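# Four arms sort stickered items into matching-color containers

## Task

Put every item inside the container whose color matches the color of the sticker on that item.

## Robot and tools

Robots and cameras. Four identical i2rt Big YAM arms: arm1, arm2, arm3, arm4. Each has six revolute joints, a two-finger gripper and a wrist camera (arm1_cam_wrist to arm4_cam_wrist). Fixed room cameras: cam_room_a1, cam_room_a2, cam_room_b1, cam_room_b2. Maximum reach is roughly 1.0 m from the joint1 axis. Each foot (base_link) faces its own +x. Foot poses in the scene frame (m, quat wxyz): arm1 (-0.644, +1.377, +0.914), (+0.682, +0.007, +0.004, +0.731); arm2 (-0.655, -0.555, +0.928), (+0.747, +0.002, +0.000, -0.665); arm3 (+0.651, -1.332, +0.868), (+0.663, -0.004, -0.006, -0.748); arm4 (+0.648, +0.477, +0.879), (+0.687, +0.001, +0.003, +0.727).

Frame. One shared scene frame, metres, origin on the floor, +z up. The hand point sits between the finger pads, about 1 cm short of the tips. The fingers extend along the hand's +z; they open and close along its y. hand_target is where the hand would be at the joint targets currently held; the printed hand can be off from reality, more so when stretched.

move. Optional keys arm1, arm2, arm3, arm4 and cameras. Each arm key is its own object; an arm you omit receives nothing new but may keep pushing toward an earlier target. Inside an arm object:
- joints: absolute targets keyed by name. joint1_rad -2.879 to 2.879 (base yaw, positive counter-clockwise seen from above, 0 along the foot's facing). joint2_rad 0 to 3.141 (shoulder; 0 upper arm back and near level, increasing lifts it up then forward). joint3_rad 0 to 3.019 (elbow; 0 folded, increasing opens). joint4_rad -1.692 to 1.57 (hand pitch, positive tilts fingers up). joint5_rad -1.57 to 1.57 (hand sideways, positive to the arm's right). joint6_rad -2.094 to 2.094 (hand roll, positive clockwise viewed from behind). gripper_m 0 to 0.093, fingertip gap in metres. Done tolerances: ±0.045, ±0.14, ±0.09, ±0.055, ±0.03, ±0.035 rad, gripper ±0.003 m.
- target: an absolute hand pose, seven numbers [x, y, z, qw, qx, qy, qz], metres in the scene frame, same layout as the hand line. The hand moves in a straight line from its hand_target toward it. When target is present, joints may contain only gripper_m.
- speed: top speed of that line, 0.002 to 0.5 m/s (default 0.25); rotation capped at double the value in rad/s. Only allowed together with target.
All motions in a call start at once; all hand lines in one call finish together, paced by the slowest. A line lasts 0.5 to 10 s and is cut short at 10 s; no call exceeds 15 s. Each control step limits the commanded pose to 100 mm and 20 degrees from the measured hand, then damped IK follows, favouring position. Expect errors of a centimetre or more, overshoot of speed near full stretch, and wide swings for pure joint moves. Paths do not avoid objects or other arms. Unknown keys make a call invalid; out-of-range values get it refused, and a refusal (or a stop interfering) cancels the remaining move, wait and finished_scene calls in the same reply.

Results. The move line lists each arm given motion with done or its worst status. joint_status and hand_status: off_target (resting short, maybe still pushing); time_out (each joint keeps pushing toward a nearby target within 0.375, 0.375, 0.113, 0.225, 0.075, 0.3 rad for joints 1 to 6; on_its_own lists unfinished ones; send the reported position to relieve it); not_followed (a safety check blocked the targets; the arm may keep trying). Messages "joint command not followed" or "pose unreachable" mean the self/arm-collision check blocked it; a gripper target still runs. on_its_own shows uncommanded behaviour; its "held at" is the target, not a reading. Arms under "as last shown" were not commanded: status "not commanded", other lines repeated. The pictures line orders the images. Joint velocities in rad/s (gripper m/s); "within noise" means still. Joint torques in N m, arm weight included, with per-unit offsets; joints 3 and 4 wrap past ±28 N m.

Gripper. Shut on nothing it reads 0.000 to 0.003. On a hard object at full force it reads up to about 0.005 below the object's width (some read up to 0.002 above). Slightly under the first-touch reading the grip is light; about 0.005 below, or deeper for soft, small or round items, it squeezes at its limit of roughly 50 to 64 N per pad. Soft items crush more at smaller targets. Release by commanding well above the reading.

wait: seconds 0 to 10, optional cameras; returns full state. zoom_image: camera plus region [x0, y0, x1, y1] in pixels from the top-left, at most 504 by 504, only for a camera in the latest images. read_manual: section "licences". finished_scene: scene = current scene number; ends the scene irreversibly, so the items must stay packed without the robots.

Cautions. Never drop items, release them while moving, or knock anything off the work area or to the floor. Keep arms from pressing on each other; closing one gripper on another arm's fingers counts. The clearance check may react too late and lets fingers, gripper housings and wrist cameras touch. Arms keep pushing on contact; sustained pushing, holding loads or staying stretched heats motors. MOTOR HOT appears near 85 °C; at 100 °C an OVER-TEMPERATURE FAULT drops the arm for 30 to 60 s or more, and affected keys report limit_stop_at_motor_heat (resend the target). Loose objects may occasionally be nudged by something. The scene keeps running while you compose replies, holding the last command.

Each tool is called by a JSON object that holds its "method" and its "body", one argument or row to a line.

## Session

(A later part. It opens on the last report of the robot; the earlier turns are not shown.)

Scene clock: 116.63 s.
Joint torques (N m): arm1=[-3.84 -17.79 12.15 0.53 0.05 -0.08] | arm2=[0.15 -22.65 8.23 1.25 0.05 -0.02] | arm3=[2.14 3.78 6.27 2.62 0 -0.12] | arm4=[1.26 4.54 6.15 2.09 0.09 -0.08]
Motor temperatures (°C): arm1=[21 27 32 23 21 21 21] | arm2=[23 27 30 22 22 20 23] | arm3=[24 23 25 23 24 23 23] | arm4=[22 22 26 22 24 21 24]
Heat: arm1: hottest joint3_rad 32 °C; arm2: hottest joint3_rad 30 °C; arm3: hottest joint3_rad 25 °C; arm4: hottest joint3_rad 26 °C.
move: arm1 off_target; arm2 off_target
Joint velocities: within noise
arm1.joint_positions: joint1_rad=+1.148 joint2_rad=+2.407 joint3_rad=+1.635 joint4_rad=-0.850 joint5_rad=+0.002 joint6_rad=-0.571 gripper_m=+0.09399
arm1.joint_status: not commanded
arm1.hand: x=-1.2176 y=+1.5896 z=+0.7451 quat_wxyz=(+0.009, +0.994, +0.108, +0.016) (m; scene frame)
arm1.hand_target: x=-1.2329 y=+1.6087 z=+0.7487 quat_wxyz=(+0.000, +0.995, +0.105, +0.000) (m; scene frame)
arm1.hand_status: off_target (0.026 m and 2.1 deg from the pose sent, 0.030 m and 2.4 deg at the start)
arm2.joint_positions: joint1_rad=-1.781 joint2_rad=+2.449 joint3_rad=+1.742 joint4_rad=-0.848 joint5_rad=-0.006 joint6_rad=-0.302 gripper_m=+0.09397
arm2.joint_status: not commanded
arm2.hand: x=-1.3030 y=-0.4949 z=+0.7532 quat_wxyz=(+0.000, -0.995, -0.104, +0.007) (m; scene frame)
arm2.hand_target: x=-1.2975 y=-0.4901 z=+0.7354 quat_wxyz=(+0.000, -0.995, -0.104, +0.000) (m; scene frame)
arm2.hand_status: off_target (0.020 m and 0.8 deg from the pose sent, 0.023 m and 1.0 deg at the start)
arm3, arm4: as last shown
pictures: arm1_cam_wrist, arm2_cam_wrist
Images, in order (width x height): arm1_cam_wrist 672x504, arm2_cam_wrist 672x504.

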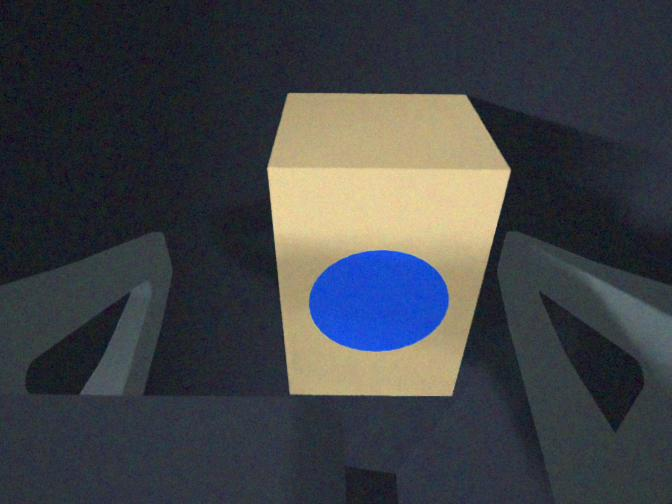

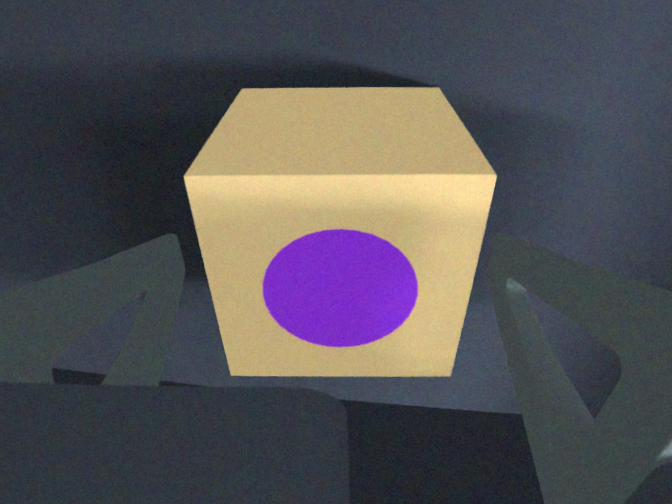

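{"method": "move", "body": {
  "arm1": {"joints":{"gripper_m":0.032}},
  "arm2": {"joints":{"gripper_m":0.045}},
  "cameras": ["arm1_cam_wrist","arm2_cam_wrist"]
}}

Scene clock: 125.03 s.
Joint torques (N m): arm1=[-2.14 -17.85 11.64 0.38 0.01 -0.04] | arm2=[0.15 -22.65 8.2 1.25 0.03 -0.01] | arm3=[2.08 3.96 6.27 2.59 0 -0.12] | arm4=[0.97 4.13 6.22 1.99 0.1 -0.08]
Motor temperatures (°C): arm1=[21 26 32 23 21 21 21] | arm2=[23 27 29 22 22 20 23] | arm3=[24 23 25 23 24 23 23] | arm4=[22 22 26 22 24 21 24]
Heat: arm1: hottest joint3_rad 32 °C; arm2: hottest joint3_rad 29 °C; arm3: hottest joint3_rad 25 °C; arm4: hottest joint3_rad 26 °C.
move: arm1 off_target; arm2 off_target
Joint velocities: within noise
arm1.joint_positions: joint1_rad=+1.136 joint2_rad=+2.408 joint3_rad=+1.640 joint4_rad=-0.850 joint5_rad=+0.003 joint6_rad=-0.575 gripper_m=+0.04392
arm1.joint_status: gripper_m off_target (ended at +0.04395, target +0.03200)
arm1.hand: x=-1.2174 y=+1.5975 z=+0.7463 quat_wxyz=(+0.007, +0.994, +0.104, +0.014) (m; scene frame)
arm1.hand_target: x=-1.2329 y=+1.6089 z=+0.7487 quat_wxyz=(+0.000, +0.995, +0.104, +0.000) (m; scene frame)
arm1.hand_status: not commanded
arm2.joint_positions: joint1_rad=-1.781 joint2_rad=+2.449 joint3_rad=+1.742 joint4_rad=-0.848 joint5_rad=-0.005 joint6_rad=-0.302 gripper_m=+0.05268
arm2.joint_status: gripper_m off_target (ended at +0.05270, target +0.04500)
arm2.hand: x=-1.3030 y=-0.4948 z=+0.7532 quat_wxyz=(+0.000, -0.995, -0.104, +0.007) (m; scene frame)
arm2.hand_target: x=-1.2975 y=-0.4900 z=+0.7354 quat_wxyz=(+0.000, -0.995, -0.104, +0.000) (m; scene frame)
arm2.hand_status: not commanded
arm3, arm4: as last shown
pictures: arm1_cam_wrist, arm2_cam_wrist
Images, in order (width x height): arm1_cam_wrist 672x504, arm2_cam_wrist 672x504.

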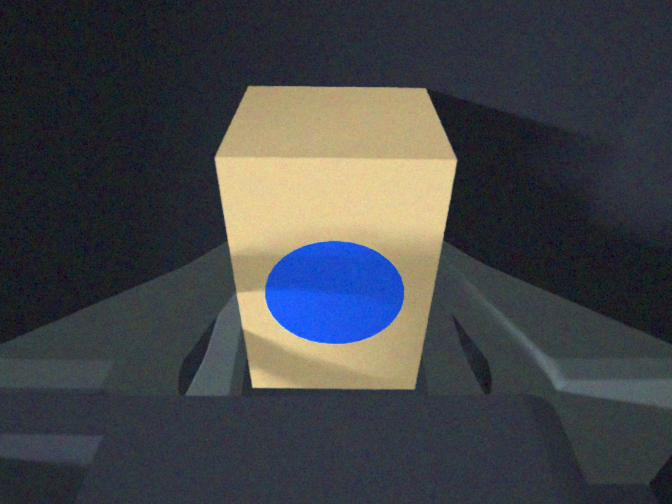

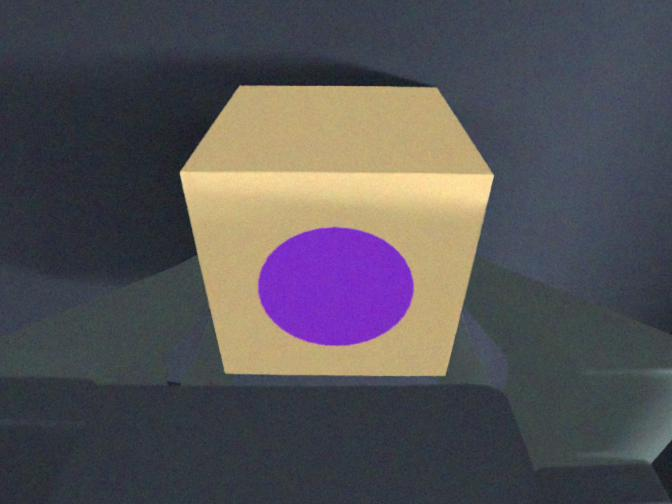

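{"method": "move", "body": {
  "arm1": {"target":[-1.2,1.59,1.05,0,0.9945,0.1045,0]},
  "arm2": {"target":[-1.28,-0.49,1.05,0,0.9945,0.1045,0]},
  "cameras": ["arm1_cam_wrist","arm2_cam_wrist"]
}}

Scene clock: 133.43 s.
Joint torques (N m): arm1=[-1.44 -17.26 14.34 0.05 0 0.03] | arm2=[0.09 -22.3 13.93 0.09 0.04 -0.06] | arm3=[2.08 3.9 6.27 2.56 0 -0.12] | arm4=[1.14 3.84 6.12 2.03 0.13 -0.06]
Motor temperatures (°C): arm1=[21 26 31 23 21 21 21] | arm2=[23 28 29 22 22 20 23] | arm3=[24 23 25 23 24 23 23] | arm4=[22 22 26 22 24 21 24]
Heat: arm1: hottest joint3_rad 31 °C; arm2: hottest joint3_rad 29 °C; arm3: hottest joint3_rad 25 °C; arm4: hottest joint3_rad 26 °C.
move: arm1 off_target; arm2 off_target
Joint velocities: within noise
arm1.joint_positions: joint1_rad=+1.136 joint2_rad=+1.963 joint3_rad=+1.691 joint4_rad=-1.356 joint5_rad=+0.003 joint6_rad=-0.575 gripper_m=+0.04392
arm1.joint_status: not commanded
arm1.hand: x=-1.1862 y=+1.5865 z=+1.0291 quat_wxyz=(+0.010, +0.994, +0.104, +0.019) (m; scene frame)
arm1.hand_target: x=-1.1991 y=+1.5897 z=+1.0501 quat_wxyz=(+0.000, +0.995, +0.104, +0.000) (m; scene frame)
arm1.hand_status: off_target (0.025 m and 2.4 deg from the pose sent, 0.304 m and 1.8 deg at the start)
arm2.joint_positions: joint1_rad=-1.783 joint2_rad=+2.028 joint3_rad=+1.802 joint4_rad=-1.370 joint5_rad=-0.005 joint6_rad=-0.302 gripper_m=+0.05268
arm2.joint_status: not commanded
arm2.hand: x=-1.2685 y=-0.4973 z=+1.0363 quat_wxyz=(-0.004, -0.995, -0.103, -0.013) (m; scene frame)
arm2.hand_target: x=-1.2793 y=-0.4900 z=+1.0500 quat_wxyz=(+0.000, -0.995, -0.104, +0.000) (m; scene frame)
arm2.hand_status: off_target (0.019 m and 1.6 deg from the pose sent, 0.298 m and 0.8 deg at the start)
arm3, arm4: as last shown
pictures: arm1_cam_wrist, arm2_cam_wrist
Images, in order (width x height): arm1_cam_wrist 672x504, arm2_cam_wrist 672x504.

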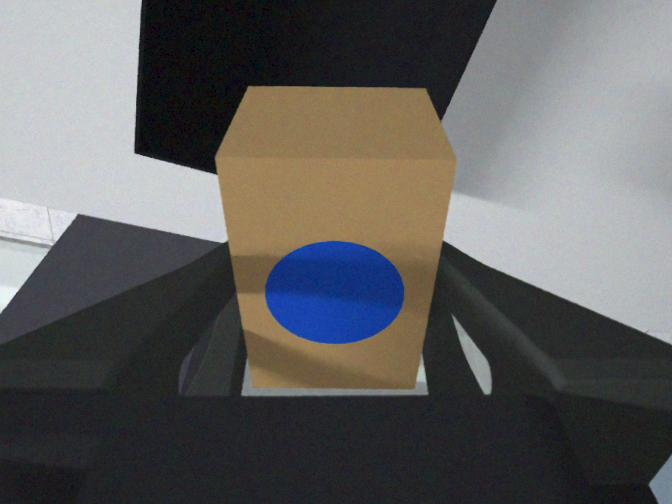

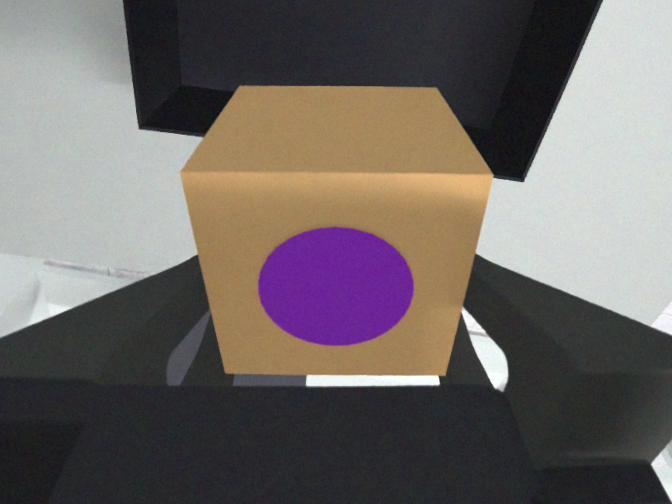

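{"method": "move", "body": {
  "arm1": {"joints":{"joint2_rad":0.8,"joint3_rad":1.5,"joint4_rad":-1.6,"joint6_rad":0}},
  "arm2": {"joints":{"joint2_rad":0.8,"joint3_rad":1.5,"joint4_rad":-1.6,"joint6_rad":0}},
  "cameras": []
}}

{"method": "move", "body": {
  "arm1": {"joints":{"joint1_rad":-2.27}},
  "arm2": {"joints":{"joint1_rad":0.92}},
  "cameras": []
}}

{"method": "move", "body": {
  "arm1": {"joints":{"joint2_rad":0.5,"joint3_rad":0.6,"joint4_rad":-0.36}},
  "arm2": {"joints":{"joint2_rad":0.5,"joint3_rad":0.6,"joint4_rad":-0.36}}
}}

Scene clock: 153.93 s.
Joint torques (N m): arm1=[-1.96 1.85 10.8 1.16 0 0.11] | arm2=[0.03 -1.26 8.9 1.66 0.09 0.21] | arm3=[1.96 3.9 6.26 2.59 0 -0.13] | arm4=[1.08 4.6 6.22 2.04 0.1 -0.04]
Motor temperatures (°C): arm1=[21 26 32 23 21 21 22] | arm2=[23 28 33 22 22 20 24] | arm3=[24 23 25 23 24 23 23] | arm4=[22 22 26 22 24 21 24]
Heat: arm1: hottest joint3_rad 32 °C; arm2: hottest joint3_rad 33 °C; arm3: hottest joint3_rad 25 °C; arm4: hottest joint3_rad 26 °C.
move: arm1 done; arm2 done
Joint velocities: within noise
arm1.joint_positions: joint1_rad=+1.136 joint2_rad=+0.795 joint3_rad=+1.483 joint4_rad=-1.593 joint5_rad=+0.003 joint6_rad=-0.009 gripper_m=+0.04391
arm1.joint_status: all done
arm1.hand: x=-0.8707 y=+1.4670 z=+1.4153 quat_wxyz=(-0.062, +0.927, -0.168, -0.328) (m; scene frame)
arm1.hand_target: x=-0.8708 y=+1.4663 z=+1.4207 quat_wxyz=(-0.061, +0.926, -0.171, -0.331) (m; scene frame)
arm1.hand_status: not commanded
arm2.joint_positions: joint1_rad=-1.783 joint2_rad=+0.795 joint3_rad=+1.505 joint4_rad=-1.591 joint5_rad=-0.005 joint6_rad=-0.015 gripper_m=+0.05268
arm2.joint_status: all done
arm2.hand: x=-0.9061 y=-0.5334 z=+1.4355 quat_wxyz=(+0.018, -0.941, +0.036, +0.337) (m; scene frame)
arm2.hand_target: x=-0.9063 y=-0.5306 z=+1.4306 quat_wxyz=(+0.017, -0.943, +0.048, +0.328) (m; scene frame)
arm2.hand_status: not commanded
arm3.joint_positions: joint1_rad=-1.412 joint2_rad=+0.599 joint3_rad=+1.602 joint4_rad=-1.118 joint5_rad=+0.000 joint6_rad=+0.007 gripper_m=+0.09400
arm3.joint_status: not commanded
arm3.hand: x=+0.4532 y=-1.3292 z=+1.5610 quat_wxyz=(-0.020, -0.747, -0.007, +0.665) (m; scene frame)
arm3.hand_target: x=+0.4515 y=-1.3315 z=+1.5645 quat_wxyz=(-0.022, -0.742, -0.014, +0.670) (m; scene frame)
arm3.hand_status: not commanded
arm4.joint_positions: joint1_rad=+1.146 joint2_rad=+0.598 joint3_rad=+1.596 joint4_rad=-1.114 joint5_rad=-0.001 joint6_rad=+0.011 gripper_m=+0.09401
arm4.joint_status: not commanded
arm4.hand: x=+0.4662 y=+0.5514 z=+1.5723 quat_wxyz=(-0.116, +0.732, -0.142, -0.656) (m; scene frame)
arm4.hand_target: x=+0.4656 y=+0.5510 z=+1.5771 quat_wxyz=(-0.120, +0.728, -0.136, -0.661) (m; scene frame)
arm4.hand_status: not commanded
pictures: none
No camera images: "cameras" was empty.

Scene clock: 156.40 s.
Joint torques (N m): arm1=[-1.79 0.21 10.99 1.03 -0.02 0.11] | arm2=[1.08 -1.9 8.94 1.65 0.05 0.2] | arm3=[2.14 3.72 6.24 2.65 -0.01 -0.13] | arm4=[1.49 4.13 6.15 2.11 0.11 -0.04]
Motor temperatures (°C): arm1=[21 26 32 23 21 21 22] | arm2=[23 28 33 22 22 20 24] | arm3=[24 23 25 23 24 23 23] | arm4=[22 22 26 22 24 21 24]
Heat: arm1: hottest joint3_rad 32 °C; arm2: hottest joint3_rad 33 °C; arm3: hottest joint3_rad 25 °C; arm4: hottest joint3_rad 26 °C.
move: arm1 done; arm2 done
Joint velocities: within noise
arm1.joint_positions: joint1_rad=-2.263 joint2_rad=+0.805 joint3_rad=+1.483 joint4_rad=-1.593 joint5_rad=+0.005 joint6_rad=-0.007 gripper_m=+0.04388
arm1.joint_status: all done
arm1.hand: x=-0.4292 y=+1.2256 z=+1.4053 quat_wxyz=(-0.298, -0.288, -0.905, +0.103) (m; scene frame)
arm1.hand_target: x=-0.4332 y=+1.2268 z=+1.4133 quat_wxyz=(-0.305, -0.293, -0.900, +0.105) (m; scene frame)
arm1.hand_status: not commanded
arm2.joint_positions: joint1_rad=+0.915 joint2_rad=+0.801 joint3_rad=+1.505 joint4_rad=-1.591 joint5_rad=-0.005 joint6_rad=-0.014 gripper_m=+0.05272
arm2.joint_status: all done
arm2.hand: x=-0.4382 y=-0.6867 z=+1.4344 quat_wxyz=(-0.324, -0.244, -0.910, +0.088) (m; scene frame)
arm2.hand_target: x=-0.4394 y=-0.6849 z=+1.4310 quat_wxyz=(-0.318, -0.249, -0.911, +0.084) (m; scene frame)
arm2.hand_status: not commanded
arm3, arm4: as last shown
pictures: none
No camera images: "cameras" was empty.

Scene clock: 158.03 s.
Joint torques (N m): arm1=[-2.2 1.32 13.2 2.88 -0.05 0.12] | arm2=[1.08 -2.37 11.71 3.71 0.05 0.2] | arm3=[2.08 3.96 6.23 2.62 0 -0.12] | arm4=[0.56 4.01 6.12 1.96 0.11 -0.06]
Motor temperatures (°C): arm1=[21 26 32 23 21 21 22] | arm2=[23 28 32 22 22 20 24] | arm3=[24 23 25 23 24 23 23] | arm4=[22 22 26 22 24 21 24]
Heat: arm1: hottest joint3_rad 32 °C; arm2: hottest joint3_rad 32 °C; arm3: hottest joint3_rad 25 °C; arm4: hottest joint3_rad 26 °C.
move: arm1 done; arm2 done
Joint velocities: within noise
arm1.joint_positions: joint1_rad=-2.263 joint2_rad=+0.509 joint3_rad=+0.589 joint4_rad=-0.385 joint5_rad=+0.005 joint6_rad=-0.007 gripper_m=+0.04388
arm1.joint_status: all done
arm1.hand: x=-0.3636 y=+1.1771 z=+1.2400 quat_wxyz=(-0.555, -0.245, -0.773, +0.186) (m; scene frame)
arm1.hand_target: x=-0.3644 y=+1.1753 z=+1.2559 quat_wxyz=(-0.573, -0.246, -0.758, +0.191) (m; scene frame)
arm1.hand_status: not commanded
arm2.joint_positions: joint1_rad=+0.915 joint2_rad=+0.511 joint3_rad=+0.605 joint4_rad=-0.387 joint5_rad=-0.005 joint6_rad=-0.014 gripper_m=+0.05272
arm2.joint_status: all done
arm2.hand: x=-0.3633 y=-0.7308 z=+1.2676 quat_wxyz=(-0.574, -0.208, -0.776, +0.159) (m; scene frame)
arm2.hand_target: x=-0.3631 y=-0.7292 z=+1.2749 quat_wxyz=(-0.589, -0.209, -0.765, +0.158) (m; scene frame)
arm2.hand_status: not commanded
arm3, arm4: as last shown
pictures: arm1_cam_wrist, arm2_cam_wrist, arm3_cam_wrist, arm4_cam_wrist, cam_room_a1, cam_room_a2, cam_room_b1, cam_room_b2
Images, in order (width x height): arm1_cam_wrist 672x504, arm2_cam_wrist 672x504, arm3_cam_wrist 672x504, arm4_cam_wrist 672x504, cam_room_a1 672x504, cam_room_a2 672x504, cam_room_b1 672x504, cam_room_b2 672x504.

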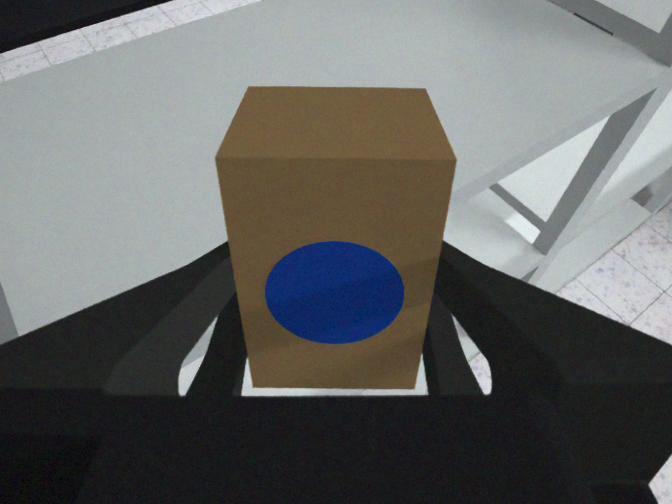

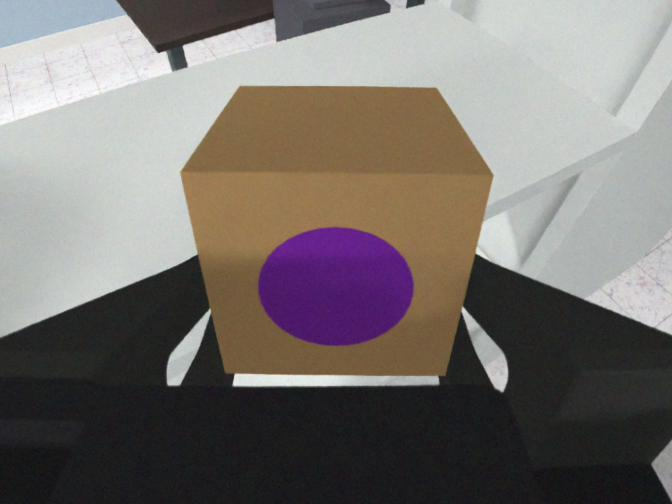

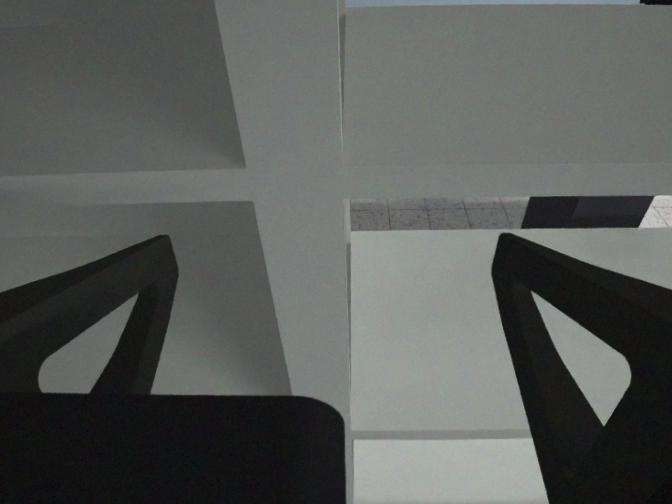

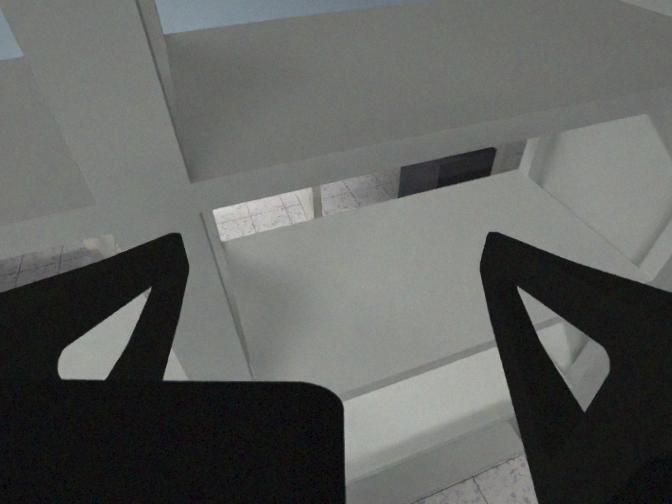

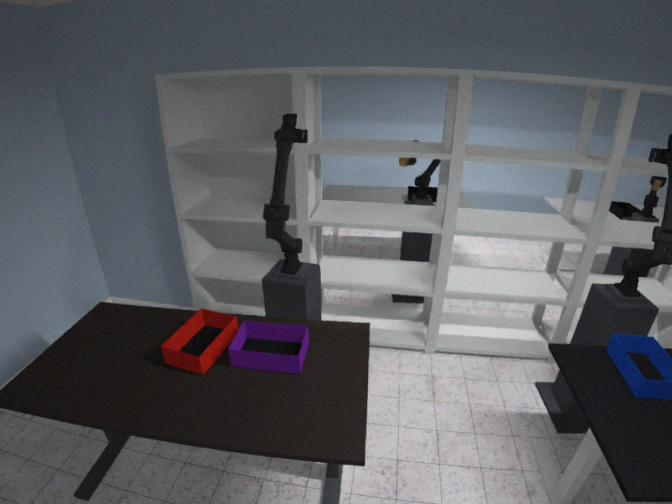

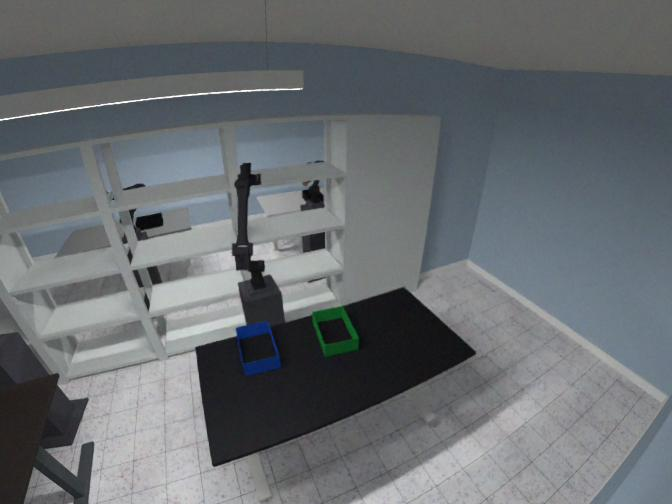

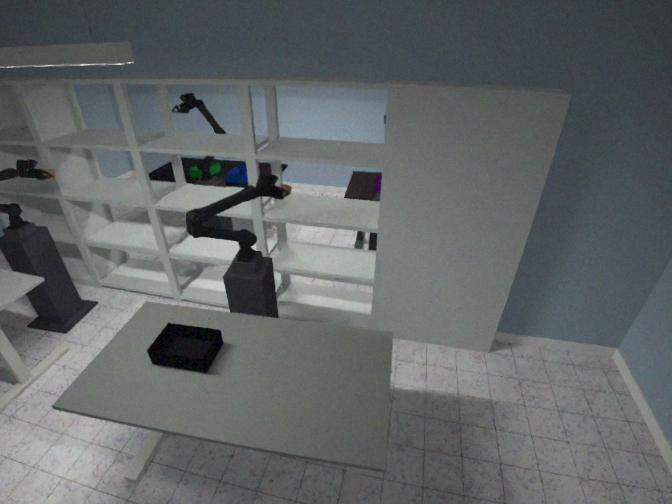

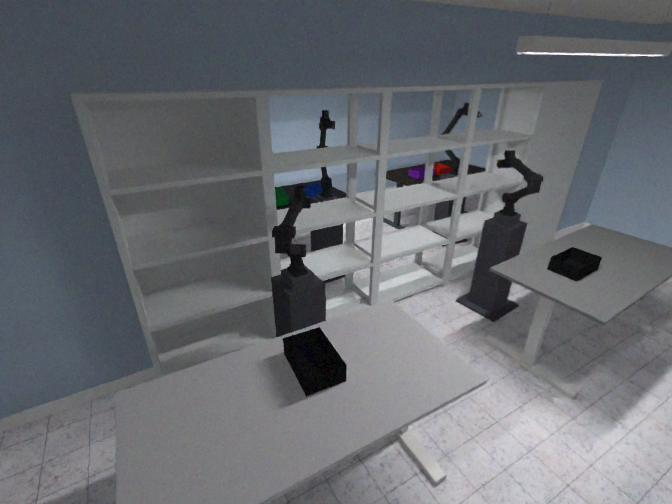

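{"method": "move", "body": {
  "arm1": {"target":[0.0,0.925,1.12,0.579,0.245,0.754,-0.188]},
  "arm2": {"target":[0.0,-0.943,1.12,0.587,0.210,0.764,-0.161]},
  "cameras": ["arm1_cam_wrist","arm2_cam_wrist","arm3_cam_wrist","arm4_cam_wrist"]
}}

Scene clock: 170.73 s.
Joint torques (N m): arm1=[-1.08 -16.85 16.31 1.69 0.06 0.13] | arm2=[1.49 -19.19 15.17 3.11 0.14 0.19] | arm3=[1.96 3.9 6.23 2.58 -0.01 -0.12] | arm4=[1.32 4.07 6.27 2.07 0.11 -0.08]
Motor temperatures (°C): arm1=[21 26 33 23 21 21 22] | arm2=[23 27 32 22 22 20 24] | arm3=[24 23 25 23 24 23 23] | arm4=[22 22 26 22 24 21 24]
Heat: arm1: hottest joint3_rad 33 °C; arm2: hottest joint3_rad 32 °C; arm3: hottest joint3_rad 25 °C; arm4: hottest joint3_rad 26 °C.
move: arm1 off_target; arm2 off_target
Joint velocities: within noise
arm1.joint_positions: joint1_rad=-2.261 joint2_rad=+1.905 joint3_rad=+1.324 joint4_rad=+0.270 joint5_rad=+0.013 joint6_rad=+0.003 gripper_m=+0.04388
arm1.joint_status: not commanded
arm1.hand: x=-0.0215 y=+0.9301 z=+1.0846 quat_wxyz=(-0.553, -0.251, -0.772, +0.185) (m; scene frame)
arm1.hand_target: x=-0.0026 y=+0.9268 z=+1.1205 quat_wxyz=(-0.579, -0.245, -0.754, +0.188) (m; scene frame)
arm1.hand_status: off_target (0.042 m and 3.7 deg from the pose sent, 0.458 m and 3.5 deg at the start)
arm2.joint_positions: joint1_rad=+0.915 joint2_rad=+1.873 joint3_rad=+1.234 joint4_rad=+0.320 joint5_rad=+0.001 joint6_rad=-0.014 gripper_m=+0.05271
arm2.joint_status: not commanded
arm2.hand: x=-0.0209 y=-0.9356 z=+1.0943 quat_wxyz=(-0.564, -0.212, -0.783, +0.159) (m; scene frame)
arm2.hand_target: x=-0.0022 y=-0.9415 z=+1.1204 quat_wxyz=(-0.588, -0.210, -0.765, +0.161) (m; scene frame)
arm2.hand_status: off_target (0.034 m and 3.4 deg from the pose sent, 0.446 m and 2.0 deg at the start)
arm3, arm4: as last shown
pictures: arm1_cam_wrist, arm2_cam_wrist, arm3_cam_wrist, arm4_cam_wrist
Images, in order (width x height): arm1_cam_wrist 672x504, arm2_cam_wrist 672x504, arm3_cam_wrist 672x504, arm4_cam_wrist 672x504.

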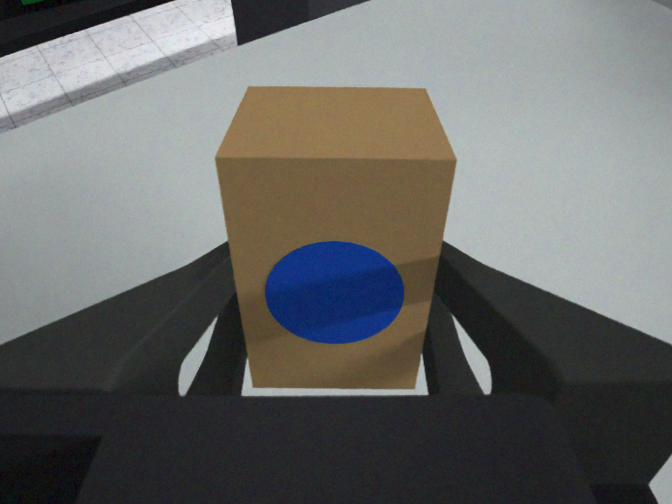

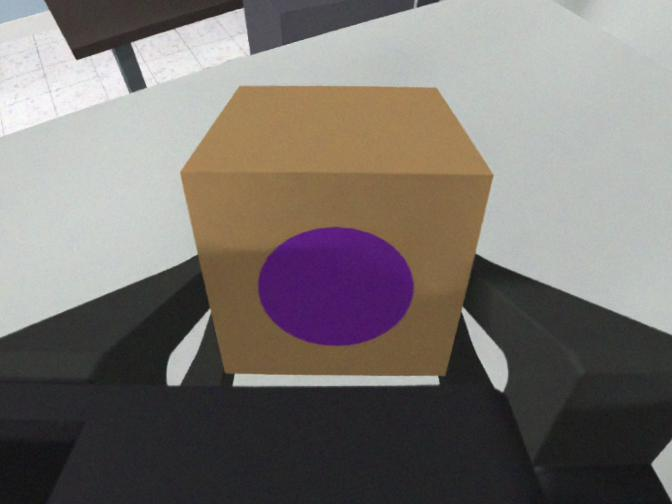

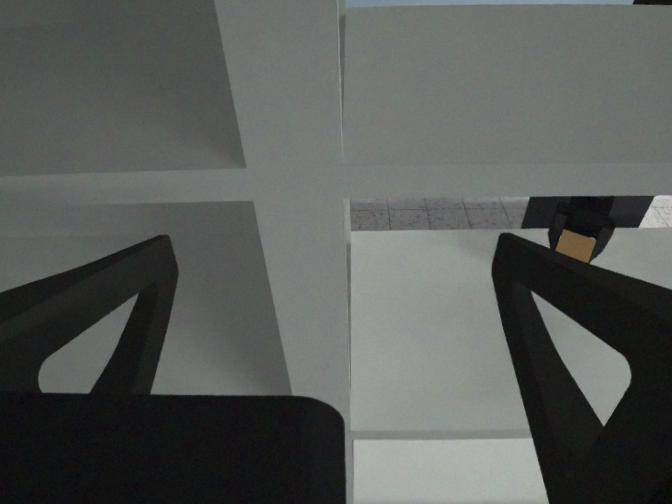

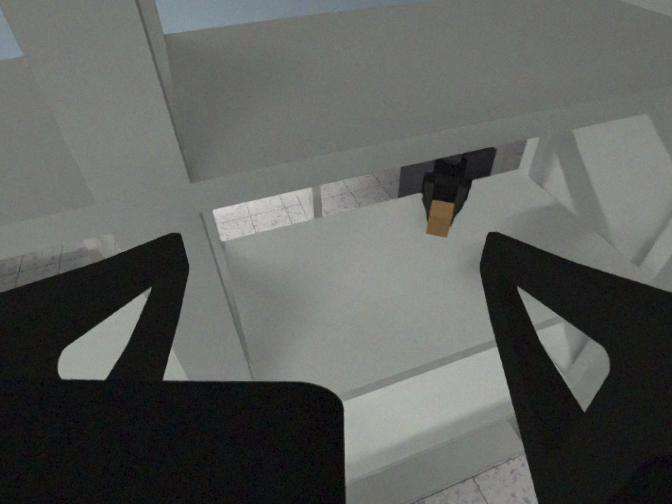

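{"method": "move", "body": {
  "arm1": {"target":[0.02,0.92,1.068,0.624,0.233,0.718,-0.203],"speed":0.1},
  "arm2": {"target":[0.02,-0.95,1.06,0.633,0.199,0.728,-0.173],"speed":0.1},
  "cameras": ["arm1_cam_wrist","arm3_cam_wrist","arm4_cam_wrist"]
}}

Scene clock: 176.33 s.
Joint torques (N m): arm1=[-1.44 -17.79 14.56 2.78 0.06 0.1] | arm2=[1.49 -20.42 13.78 3.7 0.16 0.17] | arm3=[2.14 3.9 6.24 2.58 -0.01 -0.12] | arm4=[1.03 3.9 6.12 1.96 0.13 -0.06]
Motor temperatures (°C): arm1=[21 26 33 23 21 21 22] | arm2=[23 27 32 22 22 20 24] | arm3=[24 23 25 23 24 23 23] | arm4=[22 22 26 22 24 21 24]
Heat: arm1: hottest joint3_rad 33 °C; arm2: hottest joint3_rad 32 °C; arm3: hottest joint3_rad 25 °C; arm4: hottest joint3_rad 26 °C.
move: arm1 off_target; arm2 off_target
Joint velocities: within noise
arm1.joint_positions: joint1_rad=-2.247 joint2_rad=+2.054 joint3_rad=+1.324 joint4_rad=+0.521 joint5_rad=+0.027 joint6_rad=+0.004 gripper_m=+0.04388
arm1.joint_status: not commanded
arm1.hand: x=-0.0017 y=+0.9255 z=+1.0316 quat_wxyz=(-0.592, -0.241, -0.743, +0.198) (m; scene frame)
arm1.hand_target: x=+0.0172 y=+0.9219 z=+1.0687 quat_wxyz=(-0.624, -0.233, -0.718, +0.203) (m; scene frame)
arm1.hand_status: off_target (0.043 m and 4.8 deg from the pose sent, 0.046 m and 10.6 deg at the start)
arm2.joint_positions: joint1_rad=+0.918 joint2_rad=+2.049 joint3_rad=+1.239 joint4_rad=+0.601 joint5_rad=+0.004 joint6_rad=-0.014 gripper_m=+0.05271
arm2.joint_status: not commanded
arm2.hand: x=-0.0020 y=-0.9450 z=+1.0358 quat_wxyz=(-0.606, -0.203, -0.750, +0.171) (m; scene frame)
arm2.hand_target: x=+0.0176 y=-0.9486 z=+1.0603 quat_wxyz=(-0.633, -0.199, -0.728, +0.173) (m; scene frame)
arm2.hand_status: off_target (0.033 m and 4.0 deg from the pose sent, 0.055 m and 10.4 deg at the start)
arm3, arm4: as last shown
pictures: arm1_cam_wrist, arm3_cam_wrist, arm4_cam_wrist
Images, in order (width x height): arm1_cam_wrist 672x504, arm3_cam_wrist 672x504, arm4_cam_wrist 672x504.

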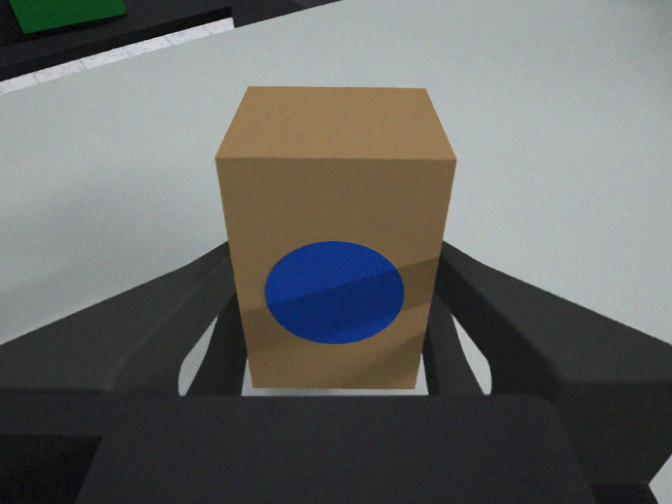

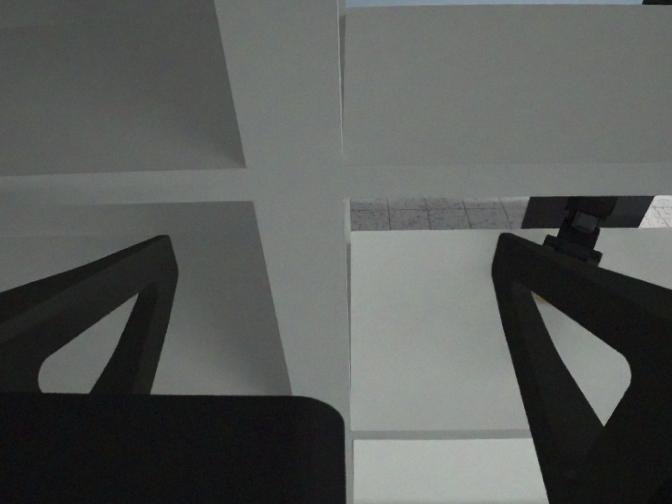

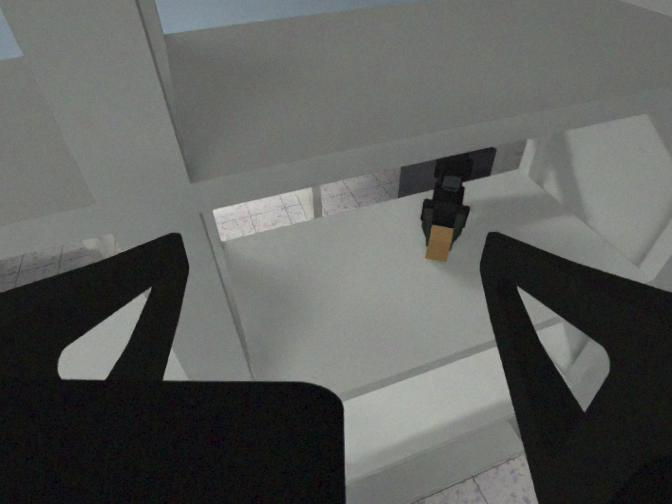

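{"method": "move", "body": {
  "arm1": {"target":[0.02,0.92,1.050,0.624,0.233,0.718,-0.203],"speed":0.05},
  "arm2": {"target":[0.02,-0.95,1.040,0.633,0.199,0.728,-0.173],"speed":0.05},
  "cameras": ["arm3_cam_wrist","arm4_cam_wrist"]
}}

{"method": "zoom_image", "body": {
  "camera": "arm4_cam_wrist",
  "region": [380, 150, 500, 290]
}}

Scene clock: 181.33 s.
Joint torques (N m): arm1=[-1.2 -16.62 14.27 2.85 0.15 0.13] | arm2=[1.44 -19.96 13.35 3.77 0.15 0.18] | arm3=[1.96 3.9 6.26 2.59 0 -0.13] | arm4=[0.85 4.07 6.23 2 0.09 -0.08]
Motor temperatures (°C): arm1=[21 26 34 23 21 21 22] | arm2=[23 27 32 22 22 20 24] | arm3=[24 23 25 23 24 23 23] | arm4=[22 22 26 22 24 21 24]
Heat: arm1: hottest joint3_rad 34 °C; arm2: hottest joint3_rad 32 °C; arm3: hottest joint3_rad 25 °C; arm4: hottest joint3_rad 26 °C.
move: arm1 off_target; arm2 off_target
Joint velocities: within noise
arm1.joint_positions: joint1_rad=-2.247 joint2_rad=+2.073 joint3_rad=+1.324 joint4_rad=+0.558 joint5_rad=+0.027 joint6_rad=+0.004 gripper_m=+0.04388
arm1.joint_status: not commanded
arm1.hand: x=-0.0005 y=+0.9244 z=+1.0257 quat_wxyz=(-0.599, -0.240, -0.738, +0.200) (m; scene frame)
arm1.hand_target: x=+0.0180 y=+0.9214 z=+1.0506 quat_wxyz=(-0.624, -0.233, -0.718, +0.203) (m; scene frame)
arm1.hand_status: off_target (0.032 m and 3.8 deg from the pose sent, 0.029 m and 4.8 deg at the start)
arm2.joint_positions: joint1_rad=+0.918 joint2_rad=+2.080 joint3_rad=+1.239 joint4_rad=+0.640 joint5_rad=+0.004 joint6_rad=-0.014 gripper_m=+0.05271
arm2.joint_status: not commanded
arm2.hand: x=-0.0010 y=-0.9455 z=+1.0225 quat_wxyz=(-0.609, -0.202, -0.747, +0.172) (m; scene frame)
arm2.hand_target: x=+0.0180 y=-0.9488 z=+1.0404 quat_wxyz=(-0.633, -0.199, -0.728, +0.173) (m; scene frame)
arm2.hand_status: off_target (0.028 m and 3.6 deg from the pose sent, 0.023 m and 4.0 deg at the start)
arm3, arm4: as last shown
pictures: arm3_cam_wrist, arm4_cam_wrist
Images, in order (width x height): arm3_cam_wrist 672x504, arm4_cam_wrist 672x504.

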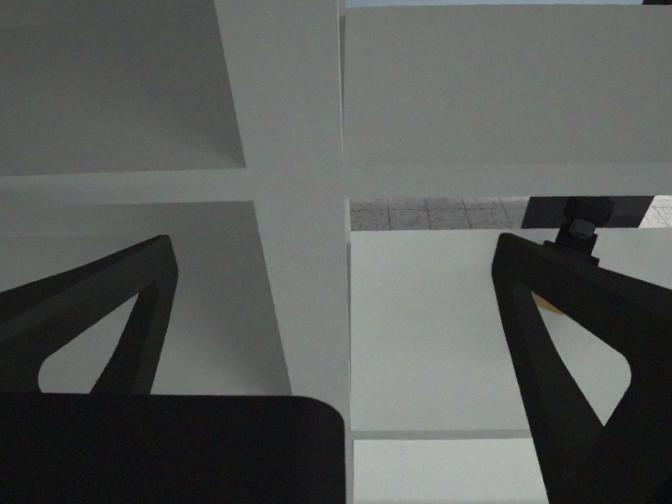

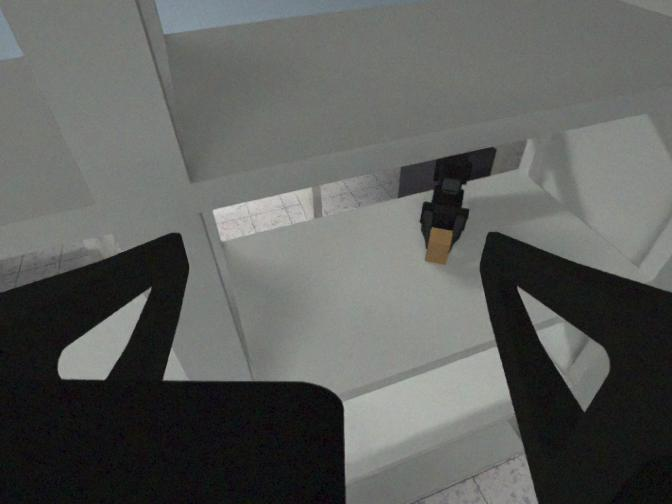

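Scaled by 3.600.

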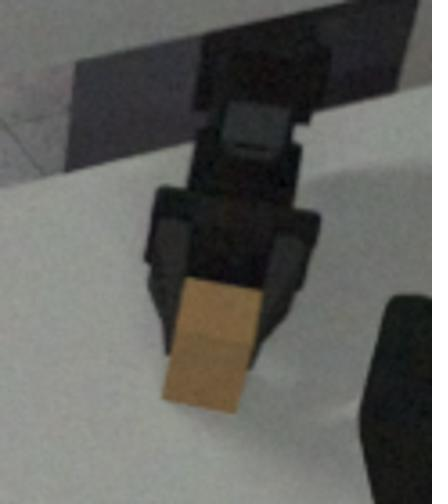

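{"method": "move", "body": {
  "arm1": {"target":[0.02,0.92,1.036,0.624,0.233,0.718,-0.203],"speed":0.05},
  "arm2": {"target":[0.02,-0.95,1.028,0.633,0.199,0.728,-0.173],"speed":0.05},
  "cameras": ["arm4_cam_wrist","arm1_cam_wrist","arm2_cam_wrist"]
}}

{"method": "zoom_image", "body": {
  "camera": "arm4_cam_wrist",
  "region": [380, 150, 500, 290]
}}

Scene clock: 186.47 s.
Joint torques (N m): arm1=[-0.32 -16.03 13.97 2.61 0.16 0.07] | arm2=[1.49 -18.96 13.14 3.58 0.15 0.16] | arm3=[2.02 3.9 6.3 2.59 -0.01 -0.13] | arm4=[0.97 3.84 6.13 1.95 0.08 -0.03]
Motor temperatures (°C): arm1=[21 27 34 23 21 21 22] | arm2=[23 27 32 23 22 20 24] | arm3=[24 23 25 23 24 23 23] | arm4=[22 22 26 22 24 21 24]
Heat: arm1: hottest joint3_rad 34 °C; arm2: hottest joint3_rad 32 °C; arm3: hottest joint3_rad 25 °C; arm4: hottest joint3_rad 26 °C.
move: arm1 off_target; arm2 off_target
Joint velocities: within noise
arm1.joint_positions: joint1_rad=-2.247 joint2_rad=+2.085 joint3_rad=+1.324 joint4_rad=+0.591 joint5_rad=+0.027 joint6_rad=+0.004 gripper_m=+0.04388
arm1.joint_status: not commanded
arm1.hand: x=+0.0006 y=+0.9237 z=+1.0245 quat_wxyz=(-0.606, -0.238, -0.731, +0.202) (m; scene frame)
arm1.hand_target: x=+0.0185 y=+0.9211 z=+1.0364 quat_wxyz=(-0.624, -0.233, -0.718, +0.203) (m; scene frame)
arm1.hand_status: off_target (0.023 m and 2.6 deg from the pose sent, 0.023 m and 3.8 deg at the start)
arm2.joint_positions: joint1_rad=+0.918 joint2_rad=+2.091 joint3_rad=+1.242 joint4_rad=+0.667 joint5_rad=+0.004 joint6_rad=-0.012 gripper_m=+0.05271
arm2.joint_status: not commanded
arm2.hand: x=+0.0006 y=-0.9464 z=+1.0224 quat_wxyz=(-0.616, -0.201, -0.741, +0.173) (m; scene frame)
arm2.hand_target: x=+0.0184 y=-0.9491 z=+1.0280 quat_wxyz=(-0.633, -0.199, -0.728, +0.173) (m; scene frame)
arm2.hand_status: off_target (0.021 m and 2.5 deg from the pose sent, 0.022 m and 3.6 deg at the start)
arm3, arm4: as last shown
pictures: arm1_cam_wrist, arm2_cam_wrist, arm4_cam_wrist
Images, in order (width x height): arm1_cam_wrist 672x504, arm2_cam_wrist 672x504, arm4_cam_wrist 672x504.

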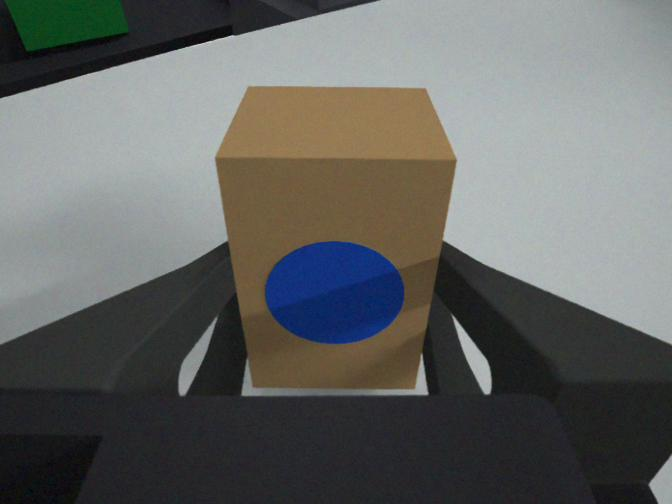

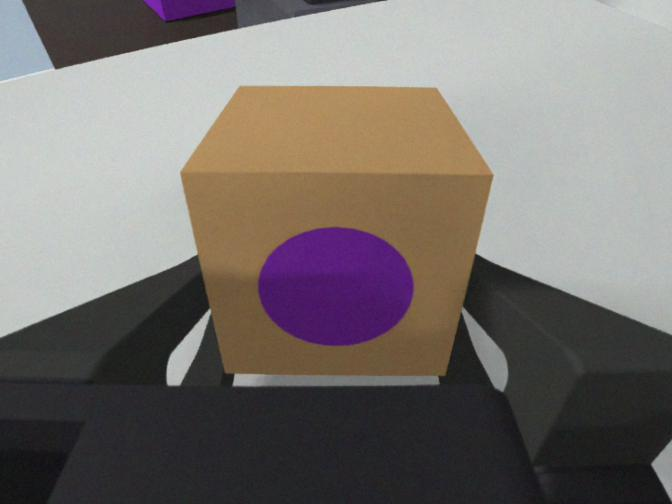

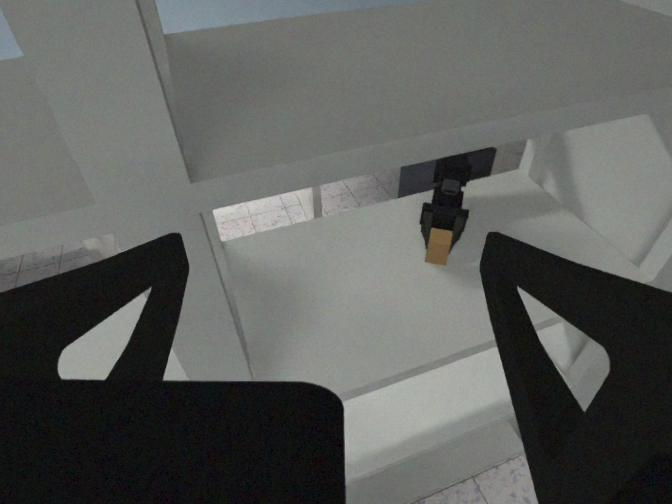

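Scaled by 3.600.

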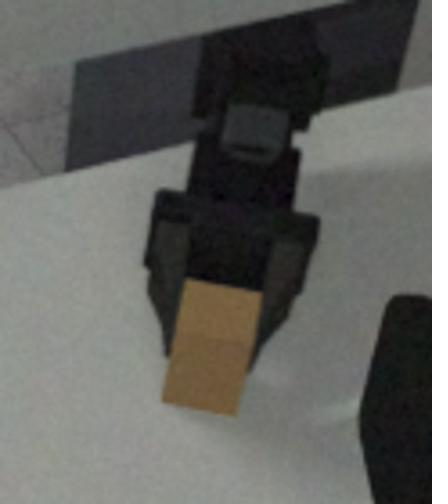

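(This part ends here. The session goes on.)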